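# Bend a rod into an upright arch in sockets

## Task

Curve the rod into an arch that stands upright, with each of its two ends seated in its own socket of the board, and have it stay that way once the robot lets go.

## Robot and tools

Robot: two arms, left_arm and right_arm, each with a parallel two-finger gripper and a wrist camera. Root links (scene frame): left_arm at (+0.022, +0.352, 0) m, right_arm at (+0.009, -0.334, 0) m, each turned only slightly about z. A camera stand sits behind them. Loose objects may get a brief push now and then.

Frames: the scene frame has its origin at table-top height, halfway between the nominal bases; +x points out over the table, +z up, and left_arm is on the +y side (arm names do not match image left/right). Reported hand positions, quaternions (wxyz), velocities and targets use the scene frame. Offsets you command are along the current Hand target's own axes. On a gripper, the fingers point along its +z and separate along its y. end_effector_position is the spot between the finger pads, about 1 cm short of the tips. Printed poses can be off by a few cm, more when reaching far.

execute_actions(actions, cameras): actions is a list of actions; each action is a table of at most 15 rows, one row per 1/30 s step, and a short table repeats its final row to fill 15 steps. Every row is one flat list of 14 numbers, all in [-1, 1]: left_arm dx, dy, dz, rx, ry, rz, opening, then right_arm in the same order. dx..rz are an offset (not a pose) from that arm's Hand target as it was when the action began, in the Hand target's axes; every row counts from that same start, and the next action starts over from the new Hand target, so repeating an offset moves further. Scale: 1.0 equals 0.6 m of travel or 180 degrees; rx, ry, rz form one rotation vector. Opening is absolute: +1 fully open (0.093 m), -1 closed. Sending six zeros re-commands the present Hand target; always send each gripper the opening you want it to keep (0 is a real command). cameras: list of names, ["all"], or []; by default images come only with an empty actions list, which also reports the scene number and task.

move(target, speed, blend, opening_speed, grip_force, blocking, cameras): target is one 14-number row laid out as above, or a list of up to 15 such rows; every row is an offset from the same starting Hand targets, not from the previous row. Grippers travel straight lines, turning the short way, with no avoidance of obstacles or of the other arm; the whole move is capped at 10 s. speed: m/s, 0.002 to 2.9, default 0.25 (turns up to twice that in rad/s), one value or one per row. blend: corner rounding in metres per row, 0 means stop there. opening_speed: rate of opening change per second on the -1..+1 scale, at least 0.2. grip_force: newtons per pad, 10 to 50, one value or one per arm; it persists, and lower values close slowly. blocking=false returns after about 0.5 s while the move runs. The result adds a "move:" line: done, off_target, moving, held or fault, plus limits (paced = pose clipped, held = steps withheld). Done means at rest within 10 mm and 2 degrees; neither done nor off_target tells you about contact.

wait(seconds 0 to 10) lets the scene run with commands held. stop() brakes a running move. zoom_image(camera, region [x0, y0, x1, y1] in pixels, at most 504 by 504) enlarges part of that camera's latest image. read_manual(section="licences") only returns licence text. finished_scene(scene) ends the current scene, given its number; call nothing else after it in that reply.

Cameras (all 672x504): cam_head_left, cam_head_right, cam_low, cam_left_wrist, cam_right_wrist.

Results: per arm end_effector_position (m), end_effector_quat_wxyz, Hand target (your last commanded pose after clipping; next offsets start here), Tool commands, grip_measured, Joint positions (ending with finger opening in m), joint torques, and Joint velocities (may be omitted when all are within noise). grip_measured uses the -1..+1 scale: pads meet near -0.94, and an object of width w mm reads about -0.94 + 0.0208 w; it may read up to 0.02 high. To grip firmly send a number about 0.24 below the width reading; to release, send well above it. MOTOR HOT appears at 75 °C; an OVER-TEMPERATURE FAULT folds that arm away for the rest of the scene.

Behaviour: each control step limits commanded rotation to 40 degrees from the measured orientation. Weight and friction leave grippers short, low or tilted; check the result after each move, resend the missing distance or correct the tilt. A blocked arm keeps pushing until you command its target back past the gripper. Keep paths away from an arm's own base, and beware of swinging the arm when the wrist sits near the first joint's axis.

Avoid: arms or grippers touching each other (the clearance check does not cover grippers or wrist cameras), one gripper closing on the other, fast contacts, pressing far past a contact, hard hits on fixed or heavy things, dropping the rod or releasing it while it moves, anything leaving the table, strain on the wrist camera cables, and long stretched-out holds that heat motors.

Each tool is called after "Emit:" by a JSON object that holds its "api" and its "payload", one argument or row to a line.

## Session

Emit:
{"api": "execute_actions", "payload": {
  "actions": []
}}

Emit:
{"api": "zoom_image", "payload": {
  "camera": "cam_head_left",
  "region": [150, 240, 470, 440]
}}

Scene clock: 0.00 s.
left_arm: end_effector_position=(+0.3333, +0.3692, +0.2067) grip_measured=+1.000 end_effector_quat_wxyz=(+0.710, -0.059, +0.689, -0.130) | right_arm: end_effector_position=(+0.3550, -0.4689, +0.1114) grip_measured=+1.000 end_effector_quat_wxyz=(+0.499, +0.219, +0.802, -0.244)
Joint positions: left_arm=[0.208 0.888 0.142 0.791 0.326 -0.281 0.093] | right_arm=[-0.096 1.398 0.447 0.491 0.532 0.058 0.093]
Joint velocities: within noise
Joint torques (N m): no reading
Heat: left arm: 30 °C; right arm: 28 °C.
Hand target: left_arm +0.3342, +0.3694, +0.2169; +0.721, -0.054, +0.679, -0.128 | right_arm +0.3580, -0.4693, +0.1184; +0.507, +0.221, +0.797, -0.243
Tool commands: left_gripper/opening=+1.0 right_gripper/opening=+1.0
camera_calibration:
cam_left_wrist: T_world_to_cam=[[-0.11771, -0.956377, 0.267371, 0.337354], [-0.396699, -0.201541, -0.895551, 0.433353], [0.91037, -0.211481, -0.355671, -0.0688421], [0, 0, 0, 1]] pos_world=[0.274293, 0.395417, 0.273406]
cam_right_wrist: T_world_to_cam=[[-0.573181, -0.798719, 0.183062, -0.191767], [-0.671635, 0.329945, -0.663357, 0.507322], [0.469436, -0.503174, -0.725566, -0.239145], [0, 0, 0, 1]] pos_world=[0.343081, -0.440888, 0.198125]

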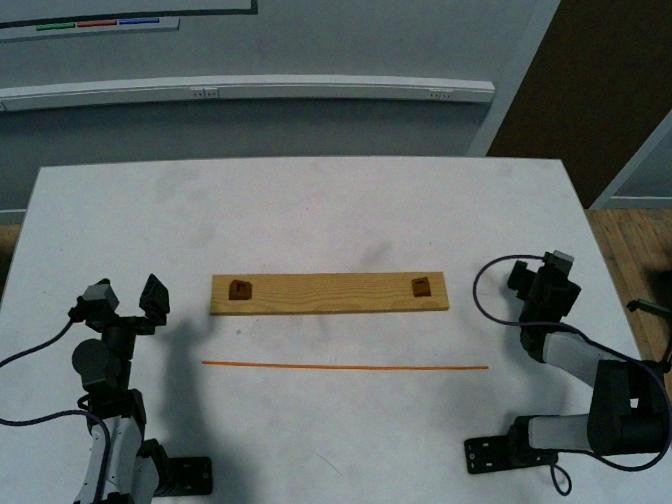

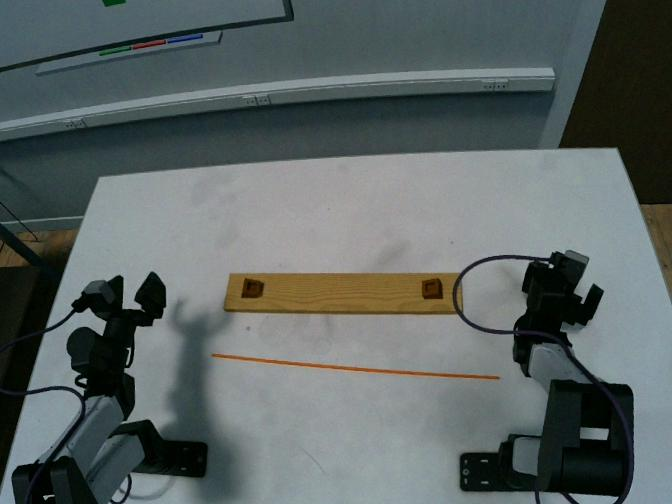

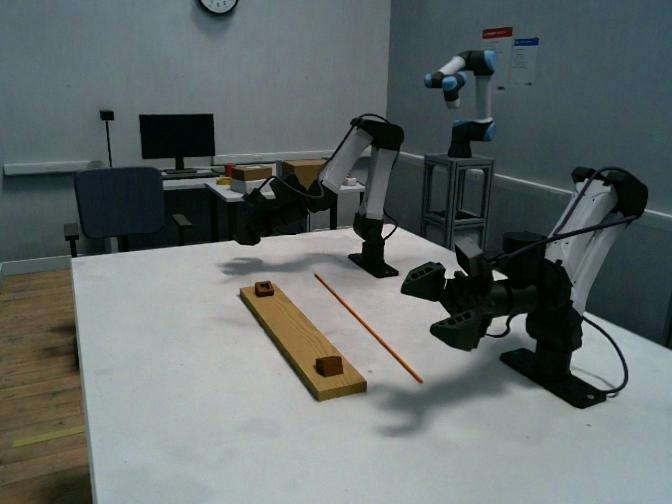

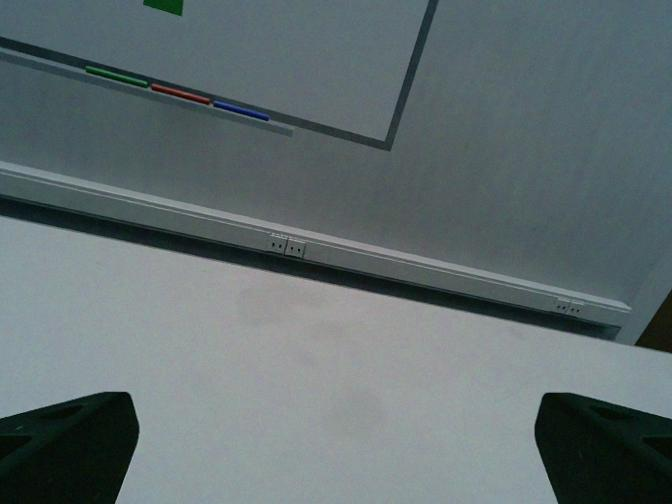

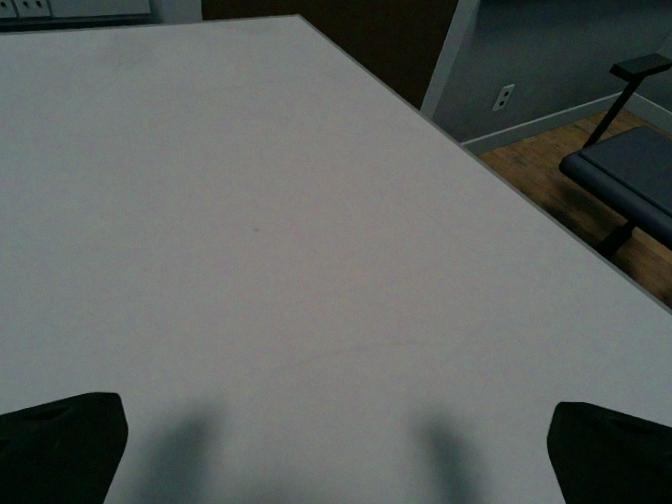

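Scaled by 1.575.

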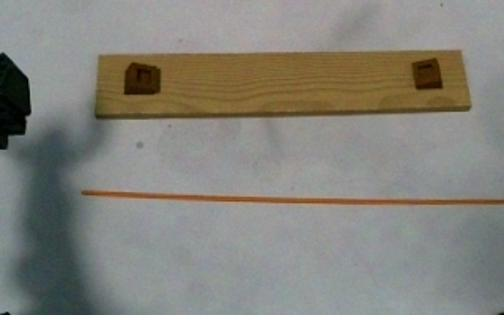

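Emit:
{"api": "move", "payload": {
  "target": [0.2823,-0.2212,-0.1587,0.3508,0.4661,0.4251,-0.2,0.1982,0.1257,-0.3747,-0.4151,0.1629,-0.5592,-0.2],
  "speed": 0.5,
  "cameras": ["cam_left_wrist","cam_right_wrist"]
}}

Scene clock: 44.33 s.
left_arm: end_effector_position=(+0.2293, +0.2086, +0.0752) grip_measured=-0.197 end_effector_quat_wxyz=(+0.000, +0.726, +0.688, -0.006) | right_arm: end_effector_position=(+0.1953, -0.2654, +0.0739) grip_measured=-0.199 end_effector_quat_wxyz=(+0.005, +0.674, -0.739, +0.005)
Joint positions: left_arm=[-0.618 1.524 1.045 -1.095 0.011 1.028 0.036] | right_arm=[0.406 1.316 0.865 -1.126 0.014 -1.118 0.036]
Joint torques (N m): left_arm=[-0.23 -5.38 6.99 0.16 -0.14 0.16] | right_arm=[0.51 -2.52 9.28 0.19 -0.11 -0.21]
Heat: left arm: 34 °C; right arm: 31 °C.
Hand target: left_arm +0.2325, +0.2071, +0.0802; +0.000, +0.732, +0.682, -0.001 | right_arm +0.1995, -0.2601, +0.0797; +0.000, -0.682, +0.732, +0.000
Off the commanded pose: left_arm 0.006 m, 1 deg | right_arm 0.009 m, 1 deg.
move: done
camera_calibration:
cam_left_wrist: T_world_to_cam=[[-0.998568, 0.048702, 0.0221572, 0.217361], [0.0535037, 0.912094, 0.406474, -0.191515], [-0.000413339, 0.407077, -0.913394, 0.0669139], [0, 0, 0, 1]] pos_world=[0.227324, 0.136855, 0.134149]
cam_right_wrist: T_world_to_cam=[[0.997162, -0.0726272, -0.0198538, -0.212951], [-0.0572833, -0.902932, 0.42595, -0.219673], [-0.0488622, -0.423603, -0.904529, 0.0466606], [0, 0, 0, 1]] pos_world=[0.202043, -0.19405, 0.131548]
Images, in order (width x height): cam_left_wrist 672x504, cam_right_wrist 672x504.

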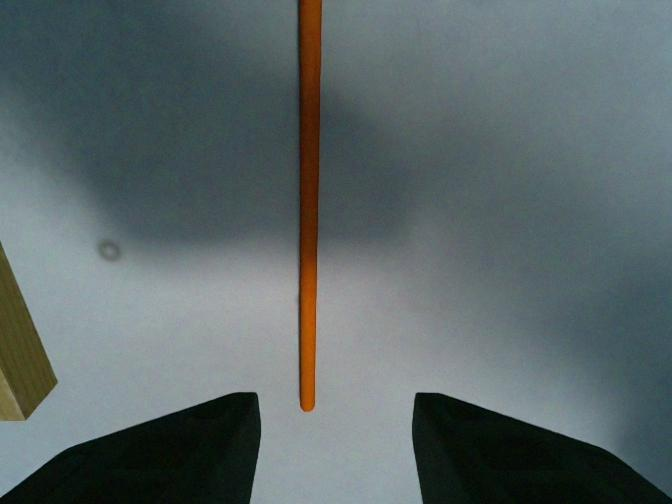

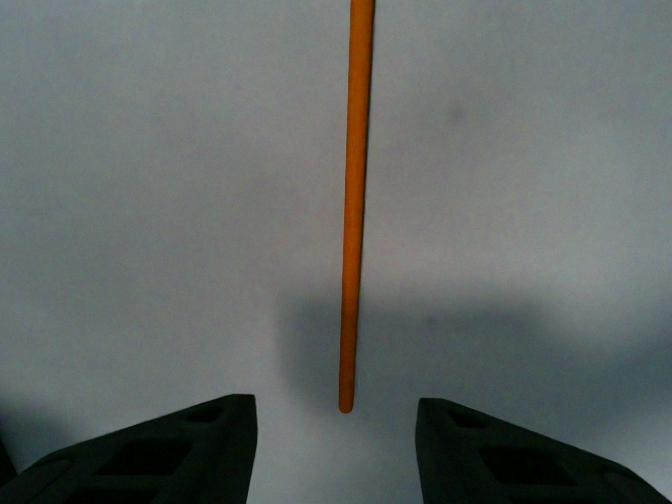

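Emit:
{"api": "move", "payload": {
  "target": [
    [0,0.0142,0.1212,0,0,0,-0.2,0.0108,0.001,0.1237,0,0,0,-0.2],
    [0,0.0142,0.1212,0,0,0,-1,0.0108,0.001,0.1237,0,0,0,-1]
  ],
  "speed": 0.12,
  "grip_force": 40,
  "cameras": ["cam_left_wrist","cam_right_wrist"]
}}

Scene clock: 63.50 s.
left_arm: end_effector_position=(+0.2390, +0.2083, +0.0138) grip_measured=-0.920 end_effector_quat_wxyz=(-0.003, +0.729, +0.685, +0.002) | right_arm: end_effector_position=(+0.1998, -0.2668, +0.0105) grip_measured=-0.937 end_effector_quat_wxyz=(-0.001, +0.679, -0.734, +0.008)
Joint positions: left_arm=[-0.609 1.646 0.907 -0.837 -0.006 1.046 0.001] | right_arm=[0.392 1.416 0.673 -0.82 0.014 -1.146 0]
Joint torques (N m): left_arm=[0.38 -4.94 3.9 0.73 0.01 0.13] | right_arm=[-0.81 -2.62 4.75 0.42 -0.09 -0.18]
Heat: left arm: 31 °C; right arm: 31 °C.
Hand target: left_arm +0.2408, +0.2064, +0.0075; +0.000, +0.732, +0.681, -0.001 | right_arm +0.1985, -0.2666, +0.0055; +0.000, +0.682, -0.732, +0.000
Off the commanded pose: left_arm 0.007 m, 1 deg | right_arm 0.005 m, 1 deg.
grip_force (N): 40, 40
move: done; target 2's new opening was sent with left_arm's hand 0.015 m and 3 deg from that target
camera_calibration:
cam_left_wrist: T_world_to_cam=[[-0.998228, 0.0575854, 0.0149638, 0.226541], [0.0585312, 0.905295, 0.420732, -0.166743], [0.0106814, 0.420863, -0.907062, 0.00528186], [0, 0, 0, 1]] pos_world=[0.235843, 0.135683, 0.0715553]
cam_right_wrist: T_world_to_cam=[[0.998262, -0.0584757, -0.00731846, -0.215377], [-0.049968, -0.905707, 0.420949, -0.19577], [-0.0312436, -0.419851, -0.907055, -0.0136634], [0, 0, 0, 1]] pos_world=[0.204793, -0.195641, 0.0684392]
Images, in order (width x height): cam_left_wrist 672x504, cam_right_wrist 672x504.

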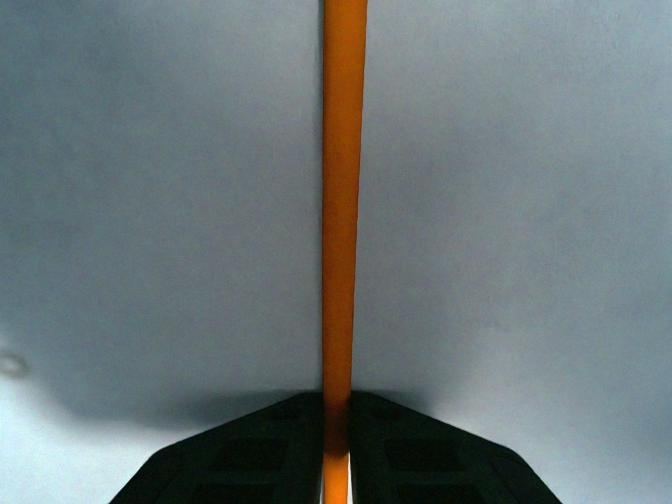

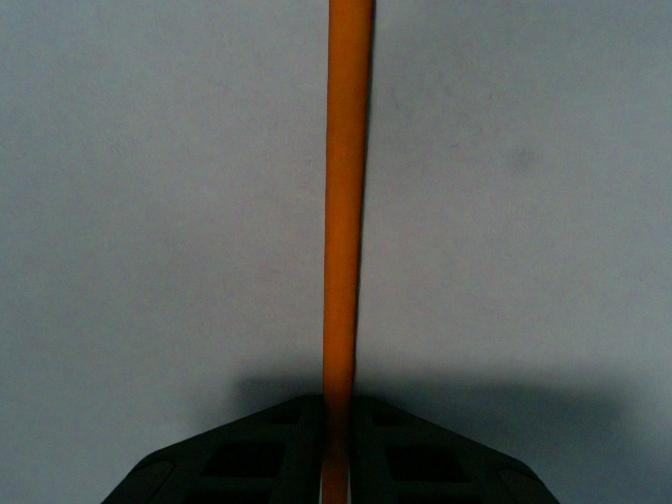

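Emit:
{"api": "move", "payload": {
  "target": [
    [0.0668,0.2442,-0.2842,0,0,-0.0226,-1,-0.0675,-0.3,-0.2408,0,0,-0.0226,-1],
    [0.059,0.2447,-0.2842,-0.0039,-0.1111,-0.0224,-1,-0.0753,-0.2995,-0.2408,-0.0039,-0.1111,-0.0224,-1],
    [0.0353,0.2463,-0.2842,-0.0079,-0.2223,-0.0217,-1,-0.0992,-0.2978,-0.2408,-0.0079,-0.2223,-0.0217,-1],
    [0.0092,0.2532,-0.2842,-0.0109,-0.3056,-0.0208,-1,-0.1255,-0.296,-0.2408,-0.0109,-0.3056,-0.0208,-1],
    [-0.0853,0.2652,-0.2842,-0.0138,-0.389,-0.0197,-1,-0.2225,-0.284,-0.2408,-0.0138,-0.389,-0.0197,-1]
  ],
  "speed": 0.2,
  "blend": 0.01,
  "cameras": ["all"]
}}

Emit:
{"api": "zoom_image", "payload": {
  "camera": "cam_low",
  "region": [220, 220, 400, 410]
}}

Emit:
{"api": "zoom_image", "payload": {
  "camera": "cam_head_left",
  "region": [190, 220, 310, 320]
}}

Emit:
{"api": "zoom_image", "payload": {
  "camera": "cam_head_right",
  "region": [370, 220, 490, 320]
}}

Emit:
{"api": "zoom_image", "payload": {
  "camera": "cam_left_wrist",
  "region": [290, 0, 430, 105]
}}

Emit:
{"api": "zoom_image", "payload": {
  "camera": "cam_right_wrist",
  "region": [280, 0, 420, 105]
}}

Scene clock: 108.53 s.
left_arm: end_effector_position=(+0.4051, +0.1651, +0.1493) grip_measured=-0.929 end_effector_quat_wxyz=(+0.377, +0.568, +0.619, -0.391) | right_arm: end_effector_position=(+0.3844, -0.1644, +0.1316) grip_measured=-0.945 end_effector_quat_wxyz=(-0.384, +0.570, -0.611, -0.392)
Joint positions: left_arm=[-0.109 1.96 1.449 -0.818 1.135 1.243 0.001] | right_arm=[0.084 1.977 1.396 -0.847 -1.157 -1.369 0]
Joint torques (N m): left_arm=[-3.28 -14.38 5.05 1.15 1.12 -0.09] | right_arm=[3.44 -10.96 5.37 0.76 -1.14 -0.06]
Heat: left arm: 34 °C; right arm: 30 °C.
Hand target: left_arm +0.3960, +0.1443, +0.1780; +0.406, +0.579, +0.579, -0.407 | right_arm +0.3779, -0.1455, +0.1501; -0.406, +0.579, -0.579, -0.405
Off the commanded pose: left_arm 0.037 m, 6 deg | right_arm 0.027 m, 5 deg.
grip_force (N): 40, 40
move: off_target (left_arm, right_arm)
camera_calibration:
cam_left_wrist: T_world_to_cam=[[-0.99703, -0.0389429, 0.0664426, 0.400615], [-0.0731611, 0.748402, -0.659198, 0.0461194], [-0.0240547, -0.662101, -0.749028, 0.313957], [0, 0, 0, 1]] pos_world=[0.410351, 0.188956, 0.238946]
cam_right_wrist: T_world_to_cam=[[0.999352, -0.0149205, -0.0327627, -0.382725], [-0.0330667, -0.740269, -0.671498, 0.0196894], [-0.0142341, 0.672146, -0.740282, 0.296005], [0, 0, 0, 1]] pos_world=[0.387341, -0.190093, 0.219809]

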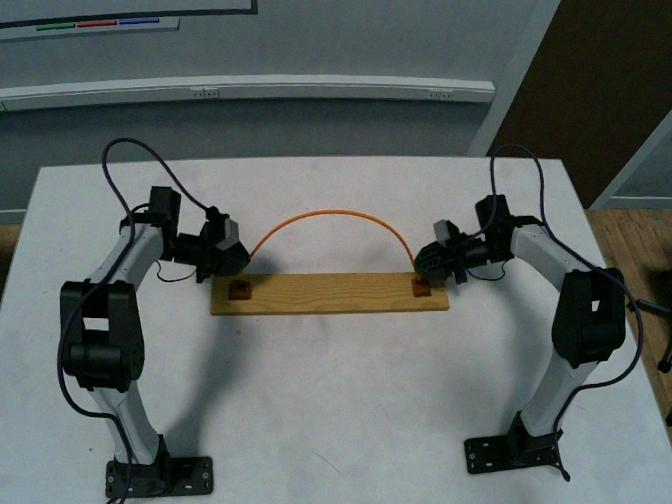

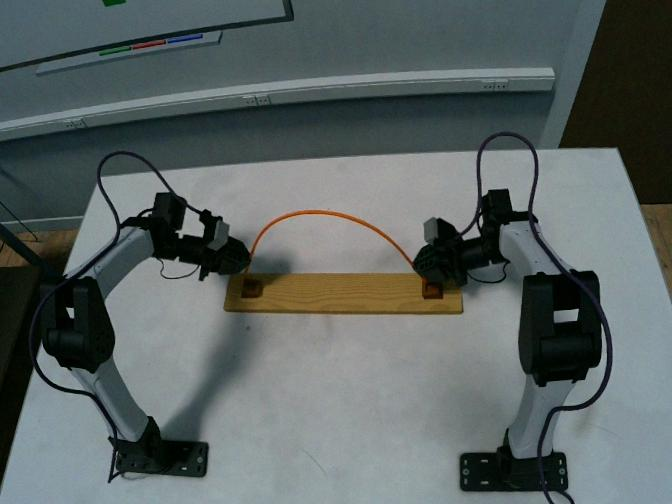

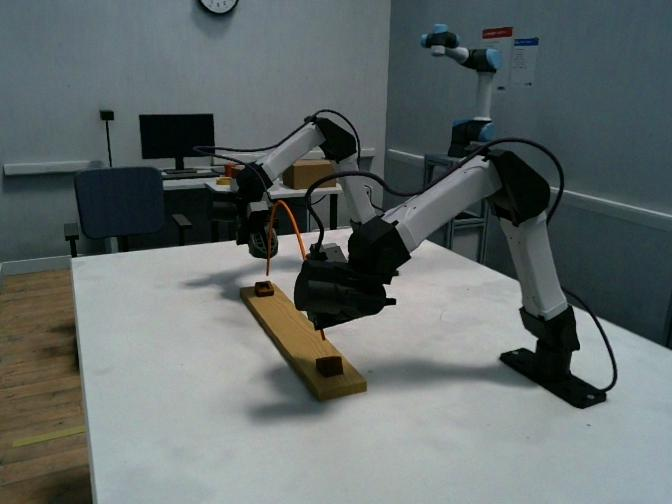

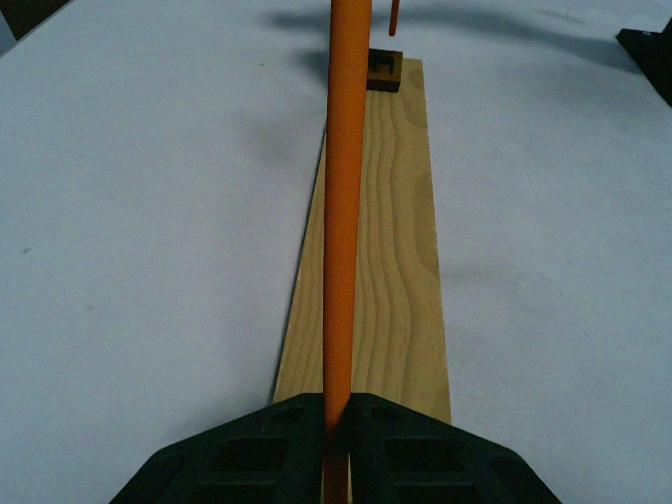

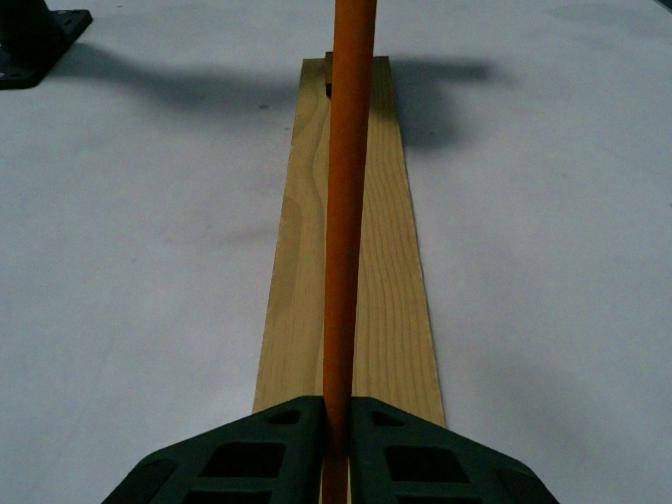

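Scaled by 2.653.

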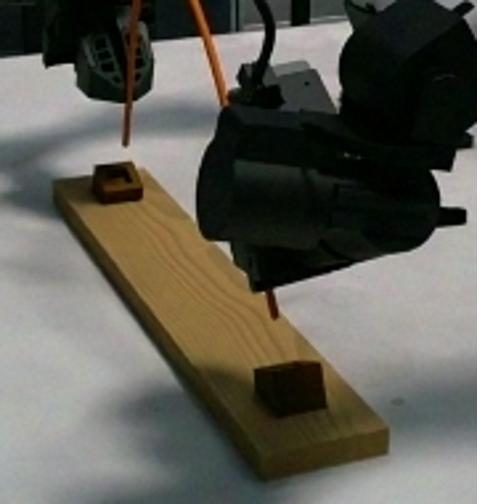

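Scaled by 4.200.

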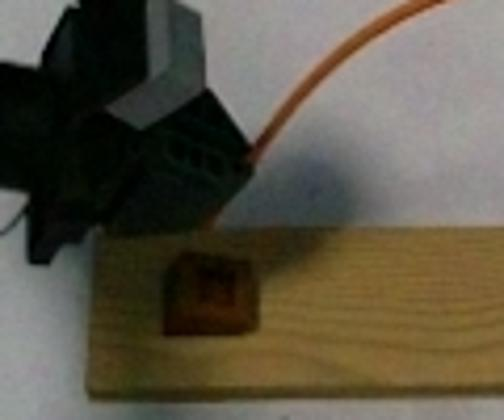

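Scaled by 4.200.

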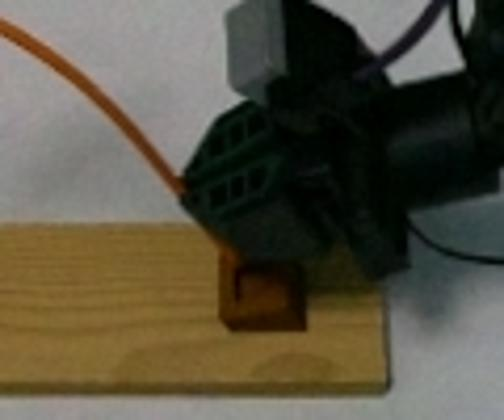

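Scaled by 3.600.

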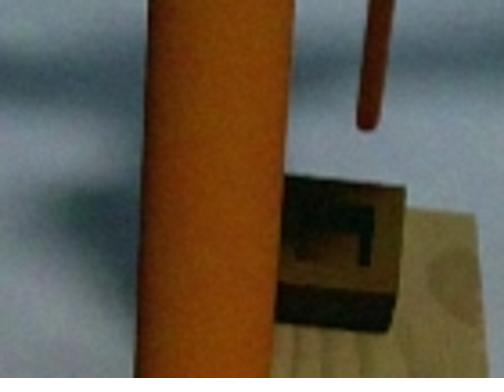

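Scaled by 3.600.

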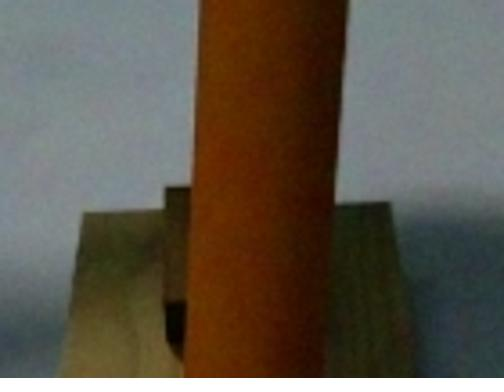

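Emit:
{"api": "move", "payload": {
  "target": [0.0223,-0.0233,0.0117,0,0,0,-1,0.0257,-0.0075,-0.012,0,0,0,-1],
  "speed": 0.1,
  "cameras": ["all"]
}}

Emit:
{"api": "zoom_image", "payload": {
  "camera": "cam_low",
  "region": [220, 220, 400, 410]
}}

Emit:
{"api": "zoom_image", "payload": {
  "camera": "cam_head_left",
  "region": [190, 220, 310, 320]
}}

Emit:
{"api": "zoom_image", "payload": {
  "camera": "cam_left_wrist",
  "region": [290, 0, 430, 105]
}}

Emit:
{"api": "zoom_image", "payload": {
  "camera": "cam_right_wrist",
  "region": [280, 0, 420, 105]
}}

Scene clock: 137.47 s.
left_arm: end_effector_position=(+0.3894, +0.1612, +0.1361) grip_measured=-0.929 end_effector_quat_wxyz=(+0.377, +0.566, +0.619, -0.394) | right_arm: end_effector_position=(+0.3868, -0.1695, +0.1317) grip_measured=-0.945 end_effector_quat_wxyz=(-0.394, +0.578, -0.603, -0.382)
Joint positions: left_arm=[-0.122 1.916 1.327 -0.714 1.136 1.211 0.001] | right_arm=[0.07 1.977 1.396 -0.847 -1.158 -1.409 0]
Joint torques (N m): left_arm=[-3.07 -13.71 5.05 1.24 1.05 -0.09] | right_arm=[1.78 -7.75 6.54 0.41 -1.18 -0.24]
Heat: left arm: 43 °C; right arm: 37 °C.
Hand target: left_arm +0.3820, +0.1422, +0.1630; +0.406, +0.579, +0.579, -0.407 | right_arm +0.3824, -0.1575, +0.1380; -0.406, +0.579, -0.579, -0.405
Off the commanded pose: left_arm 0.034 m, 6 deg | right_arm 0.014 m, 4 deg.
grip_force (N): 40, 40
move: off_target (left_arm, right_arm)
camera_calibration:
cam_left_wrist: T_world_to_cam=[[-0.996778, -0.0383337, 0.07045, 0.3849], [-0.0754708, 0.745583, -0.662125, 0.040814], [-0.0271446, -0.665309, -0.746074, 0.302307], [0, 0, 0, 1]] pos_world=[0.394946, 0.185452, 0.225451]
cam_right_wrist: T_world_to_cam=[[0.999911, -0.0126215, 0.00429691, -0.389789], [-0.00645999, -0.740546, -0.671975, 0.00578323], [0.0116634, 0.671888, -0.740561, 0.289568], [0, 0, 0, 1]] pos_world=[0.386414, -0.195194, 0.220004]

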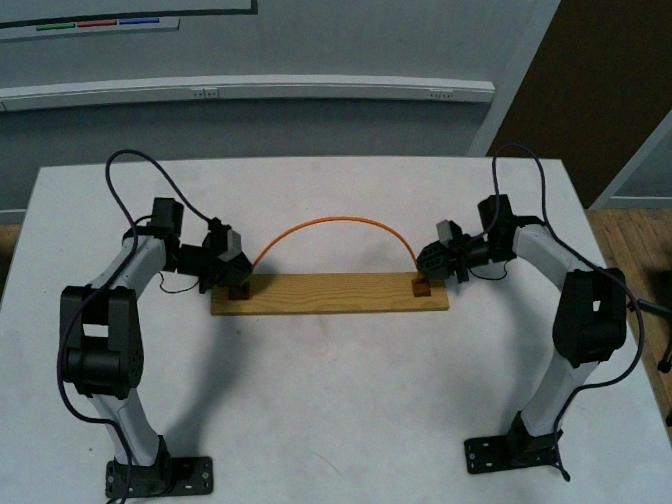

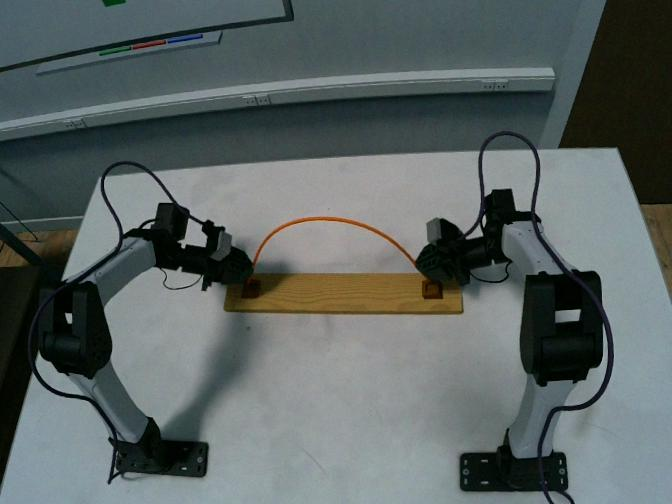

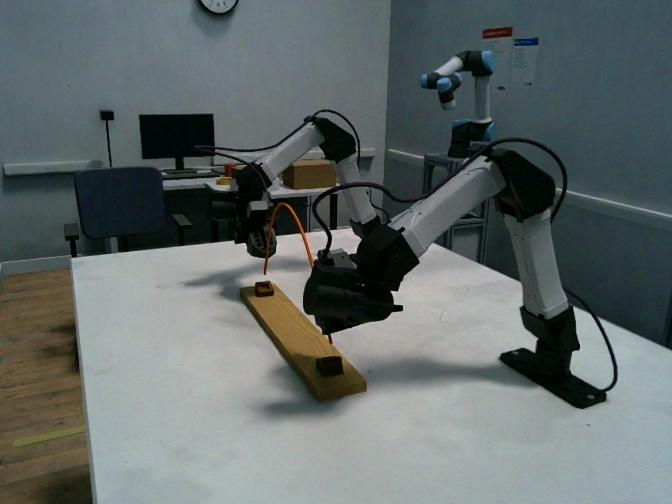

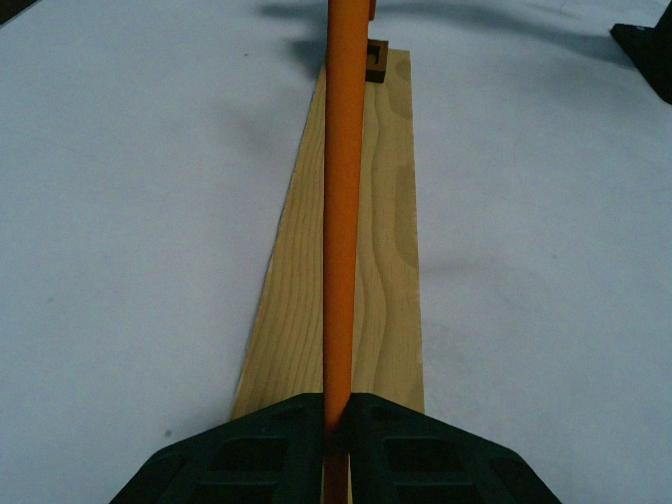

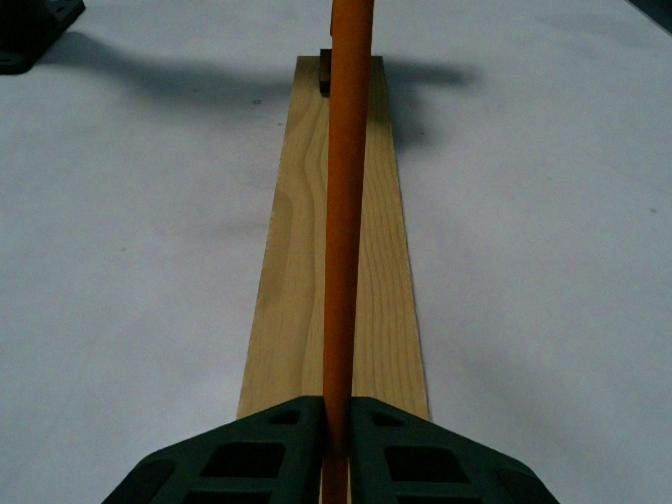

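Scaled by 2.653.

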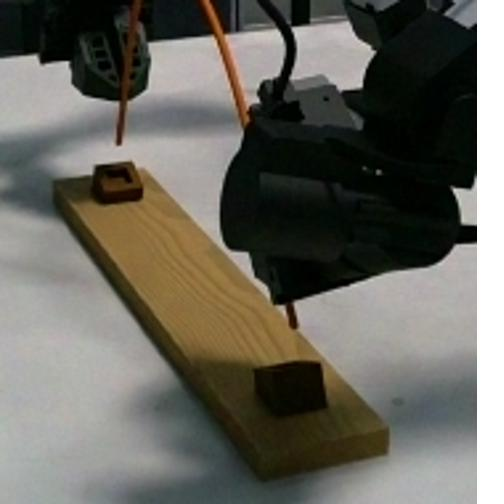

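Scaled by 4.200.

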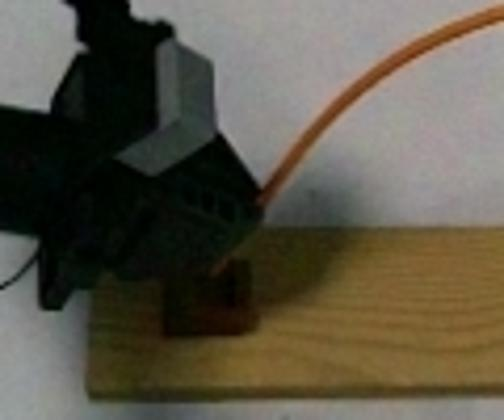

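Scaled by 3.600.

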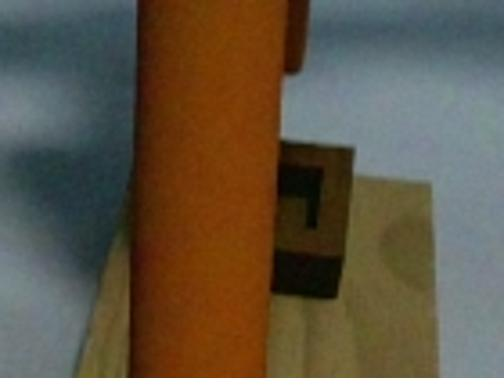

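Scaled by 3.600.

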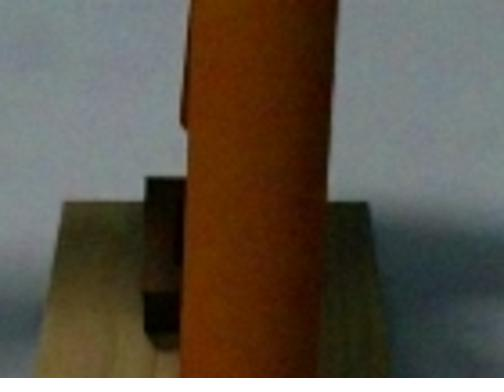

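Emit:
{"api": "move", "payload": {
  "target": [
    [0.0325,0.0067,0.0082,0,0,0,-1,0.0337,0,0.005,0,0,0,-1],
    [0.1063,0.0067,0.0245,0,0,0,-1,0.0975,0,0.0248,0,0,0,-1]
  ],
  "speed": 0.06,
  "cameras": ["all"]
}}

Emit:
{"api": "zoom_image", "payload": {
  "camera": "cam_low",
  "region": [220, 250, 300, 330]
}}

Emit:
{"api": "zoom_image", "payload": {
  "camera": "cam_low",
  "region": [290, 310, 370, 390]
}}

Emit:
{"api": "zoom_image", "payload": {
  "camera": "cam_head_left",
  "region": [210, 255, 270, 305]
}}

Emit:
{"api": "zoom_image", "payload": {
  "camera": "cam_left_wrist",
  "region": [290, 0, 430, 105]
}}

Emit:
{"api": "zoom_image", "payload": {
  "camera": "cam_right_wrist",
  "region": [280, 0, 420, 105]
}}

Scene clock: 166.13 s.
left_arm: end_effector_position=(+0.3883, +0.1605, +0.0983) grip_measured=-0.929 end_effector_quat_wxyz=(+0.394, +0.571, +0.602, -0.395) | right_arm: end_effector_position=(+0.3846, -0.1726, +0.0865) grip_measured=-0.945 end_effector_quat_wxyz=(-0.399, +0.575, -0.595, -0.396)
Joint positions: left_arm=[-0.119 1.974 1.221 -0.528 1.167 1.23 0.001] | right_arm=[0.056 2.069 1.32 -0.738 -1.191 -1.467 0]
Joint torques (N m): left_arm=[-1.66 -8.38 4.51 1.32 0.8 0.16] | right_arm=[1.63 -6.61 4.56 0.75 -0.86 -0.21]
Heat: left arm: 45 °C; right arm: 37 °C.
Hand target: left_arm +0.3859, +0.1500, +0.0979; +0.406, +0.579, +0.579, -0.407 | right_arm +0.3824, -0.1634, +0.0779; -0.406, +0.579, -0.579, -0.406
Off the commanded pose: left_arm 0.011 m, 3 deg | right_arm 0.013 m, 2 deg.
grip_force (N): 40, 40
move: off_target (left_arm, right_arm)
camera_calibration:
cam_left_wrist: T_world_to_cam=[[-0.999075, -0.0241904, 0.0355632, 0.388565], [-0.0420212, 0.725314, -0.687135, 0.00899466], [-0.00917246, -0.687993, -0.725659, 0.268356], [0, 0, 0, 1]] pos_world=[0.391045, 0.187503, 0.187097]
cam_right_wrist: T_world_to_cam=[[0.999997, -0.000271879, -0.00246971, -0.384799], [-0.00190987, -0.719912, -0.694062, -0.023175], [-0.00158928, 0.694065, -0.719911, 0.265313], [0, 0, 0, 1]] pos_world=[0.385176, -0.200933, 0.173966]

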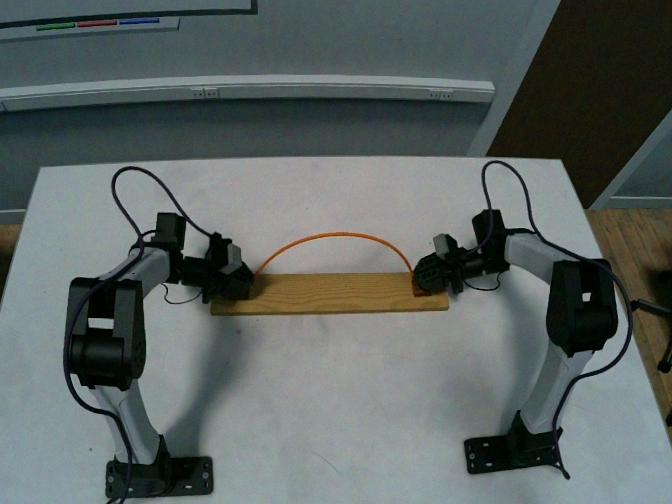

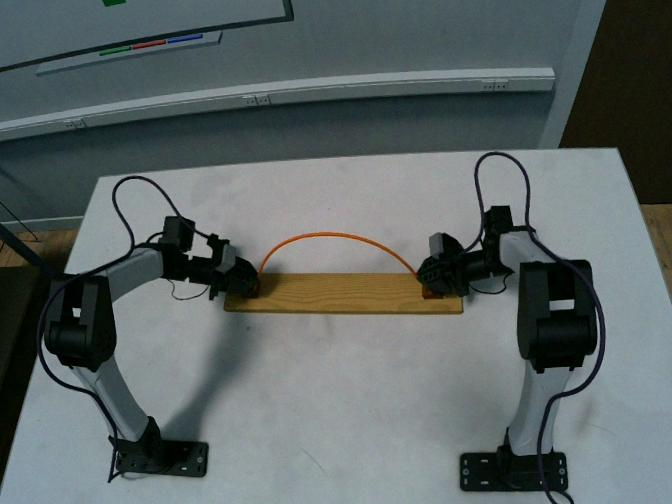

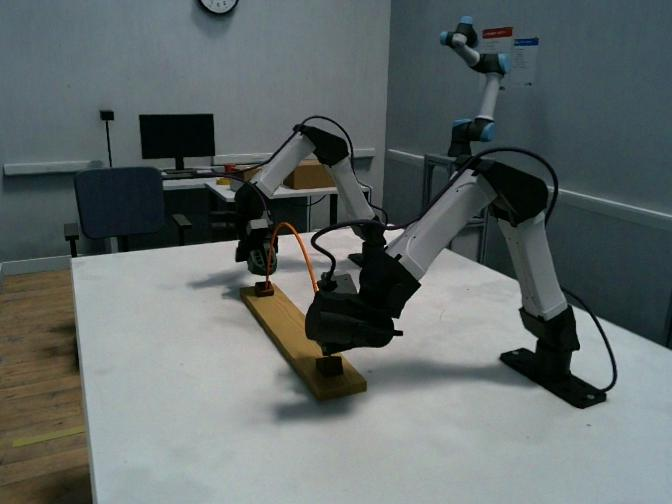

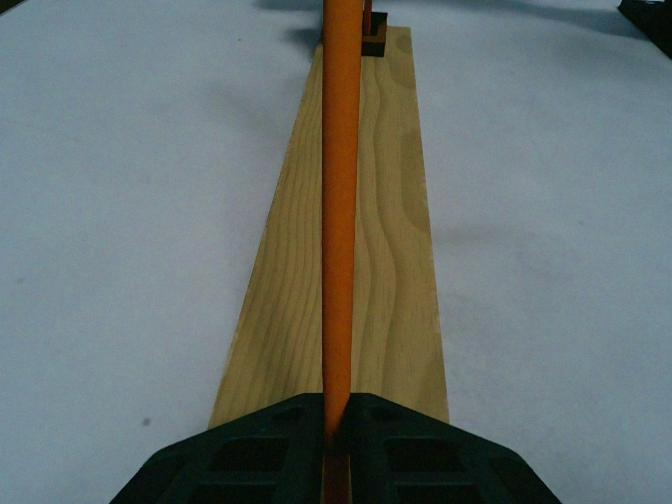

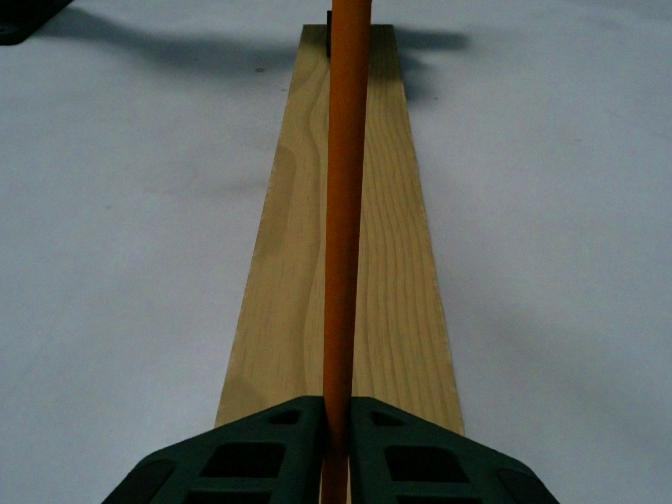

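Scaled by 6.300.

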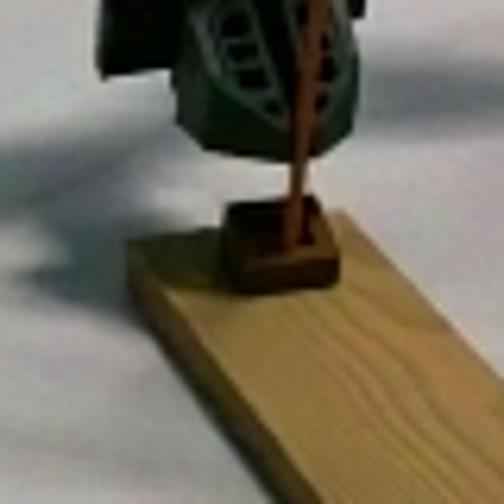

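Scaled by 6.300.

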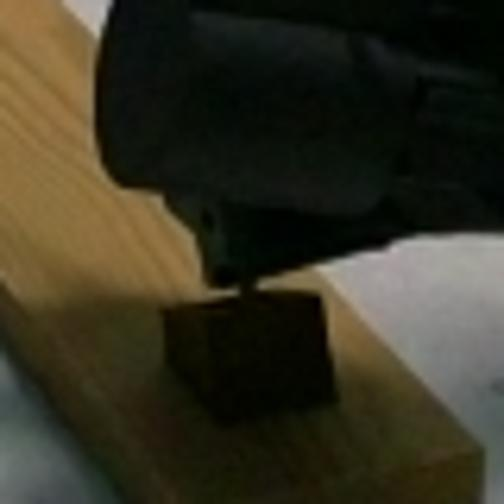

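Scaled by 8.400.

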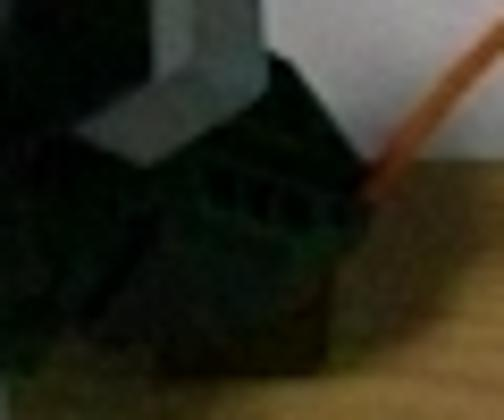

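Scaled by 3.600.

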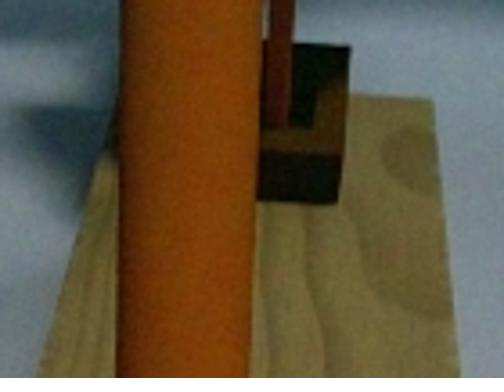

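Scaled by 3.600.

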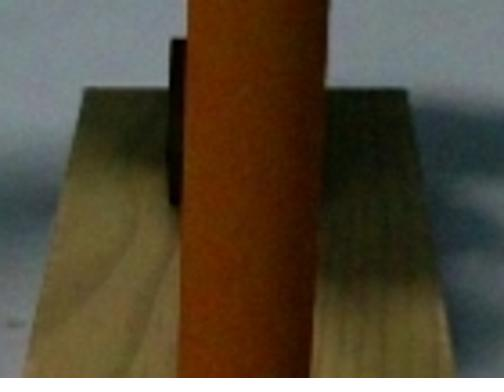

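Emit:
{"api": "move", "payload": {
  "target": [0,0,0,0,0,0,-0.5,0,0,0,0,0,0,-0.5],
  "opening_speed": 0.3,
  "cameras": ["cam_low","cam_head_left","cam_left_wrist"]
}}

Emit:
{"api": "zoom_image", "payload": {
  "camera": "cam_low",
  "region": [220, 220, 400, 410]
}}

Scene clock: 172.97 s.
left_arm: end_effector_position=(+0.3855, +0.1527, +0.0982) grip_measured=-0.503 end_effector_quat_wxyz=(+0.395, +0.575, +0.592, -0.404) | right_arm: end_effector_position=(+0.3857, -0.1664, +0.0857) grip_measured=-0.502 end_effector_quat_wxyz=(-0.405, +0.581, -0.584, -0.396)
Joint positions: left_arm=[-0.137 1.982 1.221 -0.516 1.182 1.23 0.021] | right_arm=[0.071 2.078 1.32 -0.709 -1.203 -1.468 0.021]
Joint torques (N m): left_arm=[-0.09 -9.13 4.42 1.24 0.67 0.12] | right_arm=[0.36 -7.43 4.42 0.56 -0.71 -0.15]
Heat: left arm: 44 °C; right arm: 37 °C.
Hand target: left_arm +0.3860, +0.1501, +0.0980; +0.406, +0.579, +0.579, -0.407 | right_arm +0.3824, -0.1635, +0.0778; -0.406, +0.579, -0.579, -0.405
Off the commanded pose: left_arm 0.003 m, 2 deg | right_arm 0.009 m, 1 deg.
grip_force (N): 40, 40
move: done
camera_calibration:
cam_left_wrist: T_world_to_cam=[[-0.999462, -0.000897335, 0.0327912, 0.382421], [-0.0235545, 0.715364, -0.698355, 0.00998055], [-0.022831, -0.698751, -0.715001, 0.268691], [0, 0, 0, 1]] pos_world=[0.388585, 0.180952, 0.186544]
Images, in order (width x height): cam_head_left 672x504, cam_low 672x504, cam_left_wrist 672x504.

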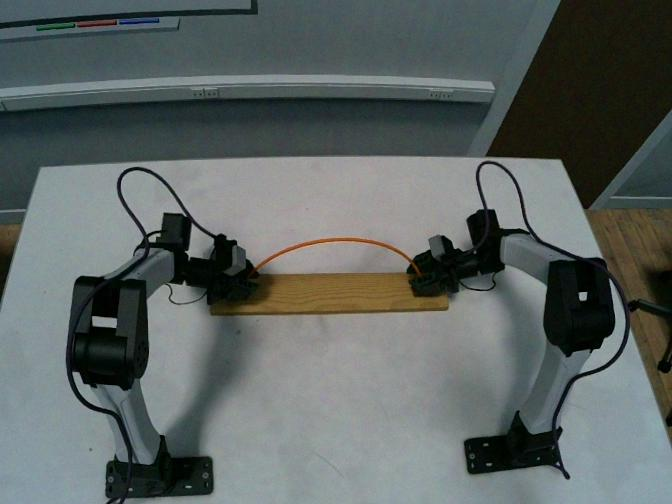

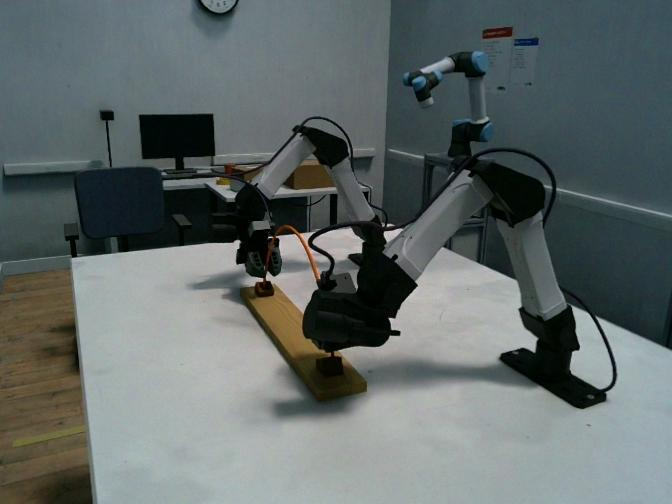

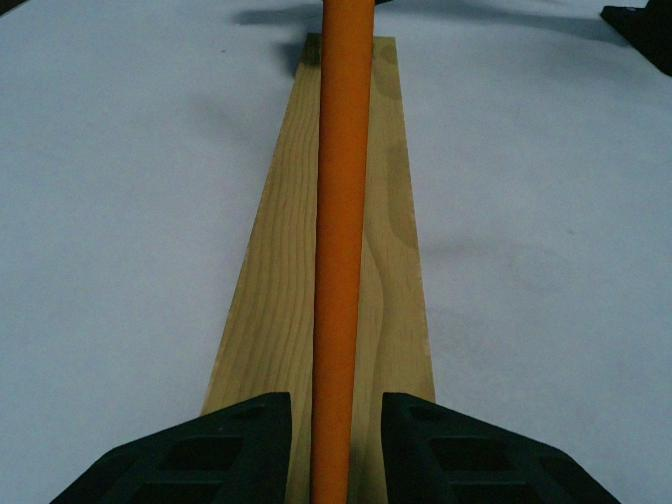

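Scaled by 2.653.

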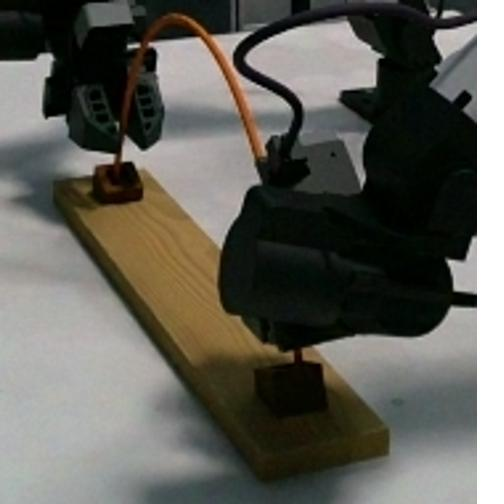

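Emit:
{"api": "move", "payload": {
  "target": [
    [0,0,0,0,0,0,-0.1,0,0,0,0,0,0,-0.1],
    [0,0,-0.2,0,0,0,-0.1,0,0,-0.2,0,0,0,-0.1]
  ],
  "opening_speed": 0.4,
  "speed": 0.12,
  "cameras": ["cam_low","cam_left_wrist","cam_right_wrist"]
}}

Scene clock: 181.70 s.
left_arm: end_effector_position=(+0.3841, +0.2635, +0.1369) grip_measured=-0.103 end_effector_quat_wxyz=(+0.404, +0.574, +0.585, -0.407) | right_arm: end_effector_position=(+0.3792, -0.2753, +0.1213) grip_measured=-0.102 end_effector_quat_wxyz=(-0.406, +0.566, -0.604, -0.387)
Joint positions: left_arm=[0.169 2.135 1.588 -1.494 1.177 2.06 0.04] | right_arm=[-0.22 2.175 1.607 -1.48 -1.14 -2.081 0.04]
Joint torques (N m): left_arm=[-0.05 -9.63 6.06 -0.88 0.41 0.26] | right_arm=[-0.01 -7.39 7.99 -0.59 -0.42 -0.18]
Heat: left arm: 45 °C; right arm: 37 °C.
Hand target: left_arm +0.3861, +0.2630, +0.1388; +0.406, +0.579, +0.579, -0.407 | right_arm +0.3824, -0.2763, +0.1190; -0.406, +0.579, -0.579, -0.405
Off the commanded pose: left_arm 0.003 m, 1 deg | right_arm 0.004 m, 4 deg.
joint sent to its limit (right arm) — joint 6 (wrist roll), lower limit. The joint targets are off in orientation, not in position.
grip_force (N): 40, 40
move: off_target (right_arm)
camera_calibration:
cam_left_wrist: T_world_to_cam=[[-0.999753, 0.00100546, 0.02219, 0.380914], [-0.0151362, 0.700307, -0.713681, -0.0395493], [-0.0162574, -0.713841, -0.700119, 0.373221], [0, 0, 0, 1]] pos_world=[0.386289, 0.293734, 0.224621]
cam_right_wrist: T_world_to_cam=[[0.999458, -0.0327979, 0.00279326, -0.388683], [-0.0217161, -0.720768, -0.692836, -0.0658508], [0.0247368, 0.6924, -0.721089, 0.351275], [0, 0, 0, 1]] pos_world=[0.378353, -0.303434, 0.208762]
Images, in order (width x height): cam_low 672x504, cam_left_wrist 672x504, cam_right_wrist 672x504.

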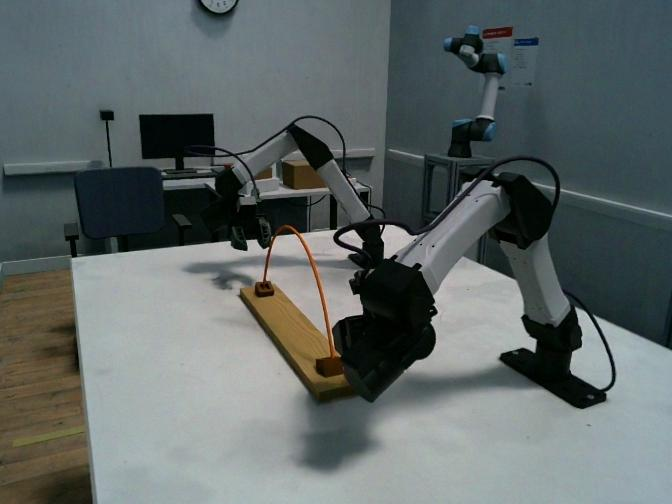

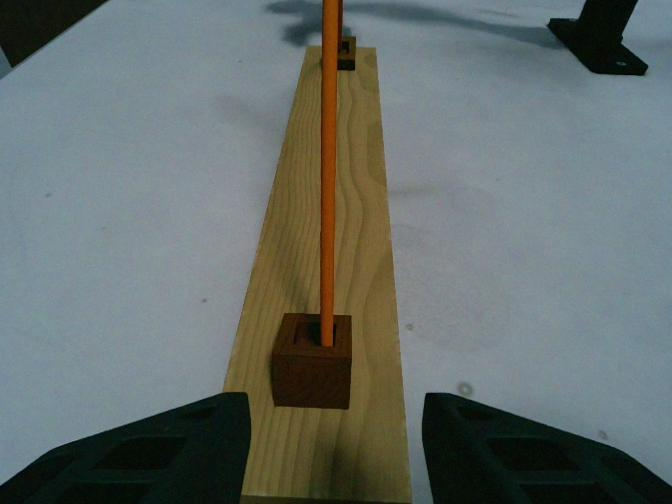

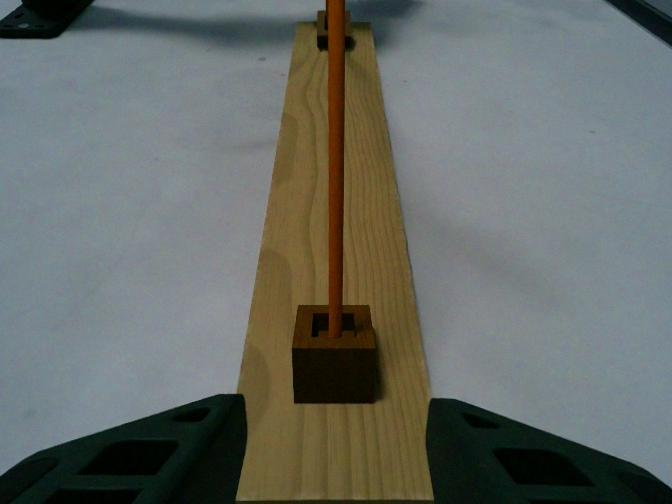

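Emit:
{"api": "finished_scene", "payload": {
  "scene": 3
}}

The scene is finished: the task was done.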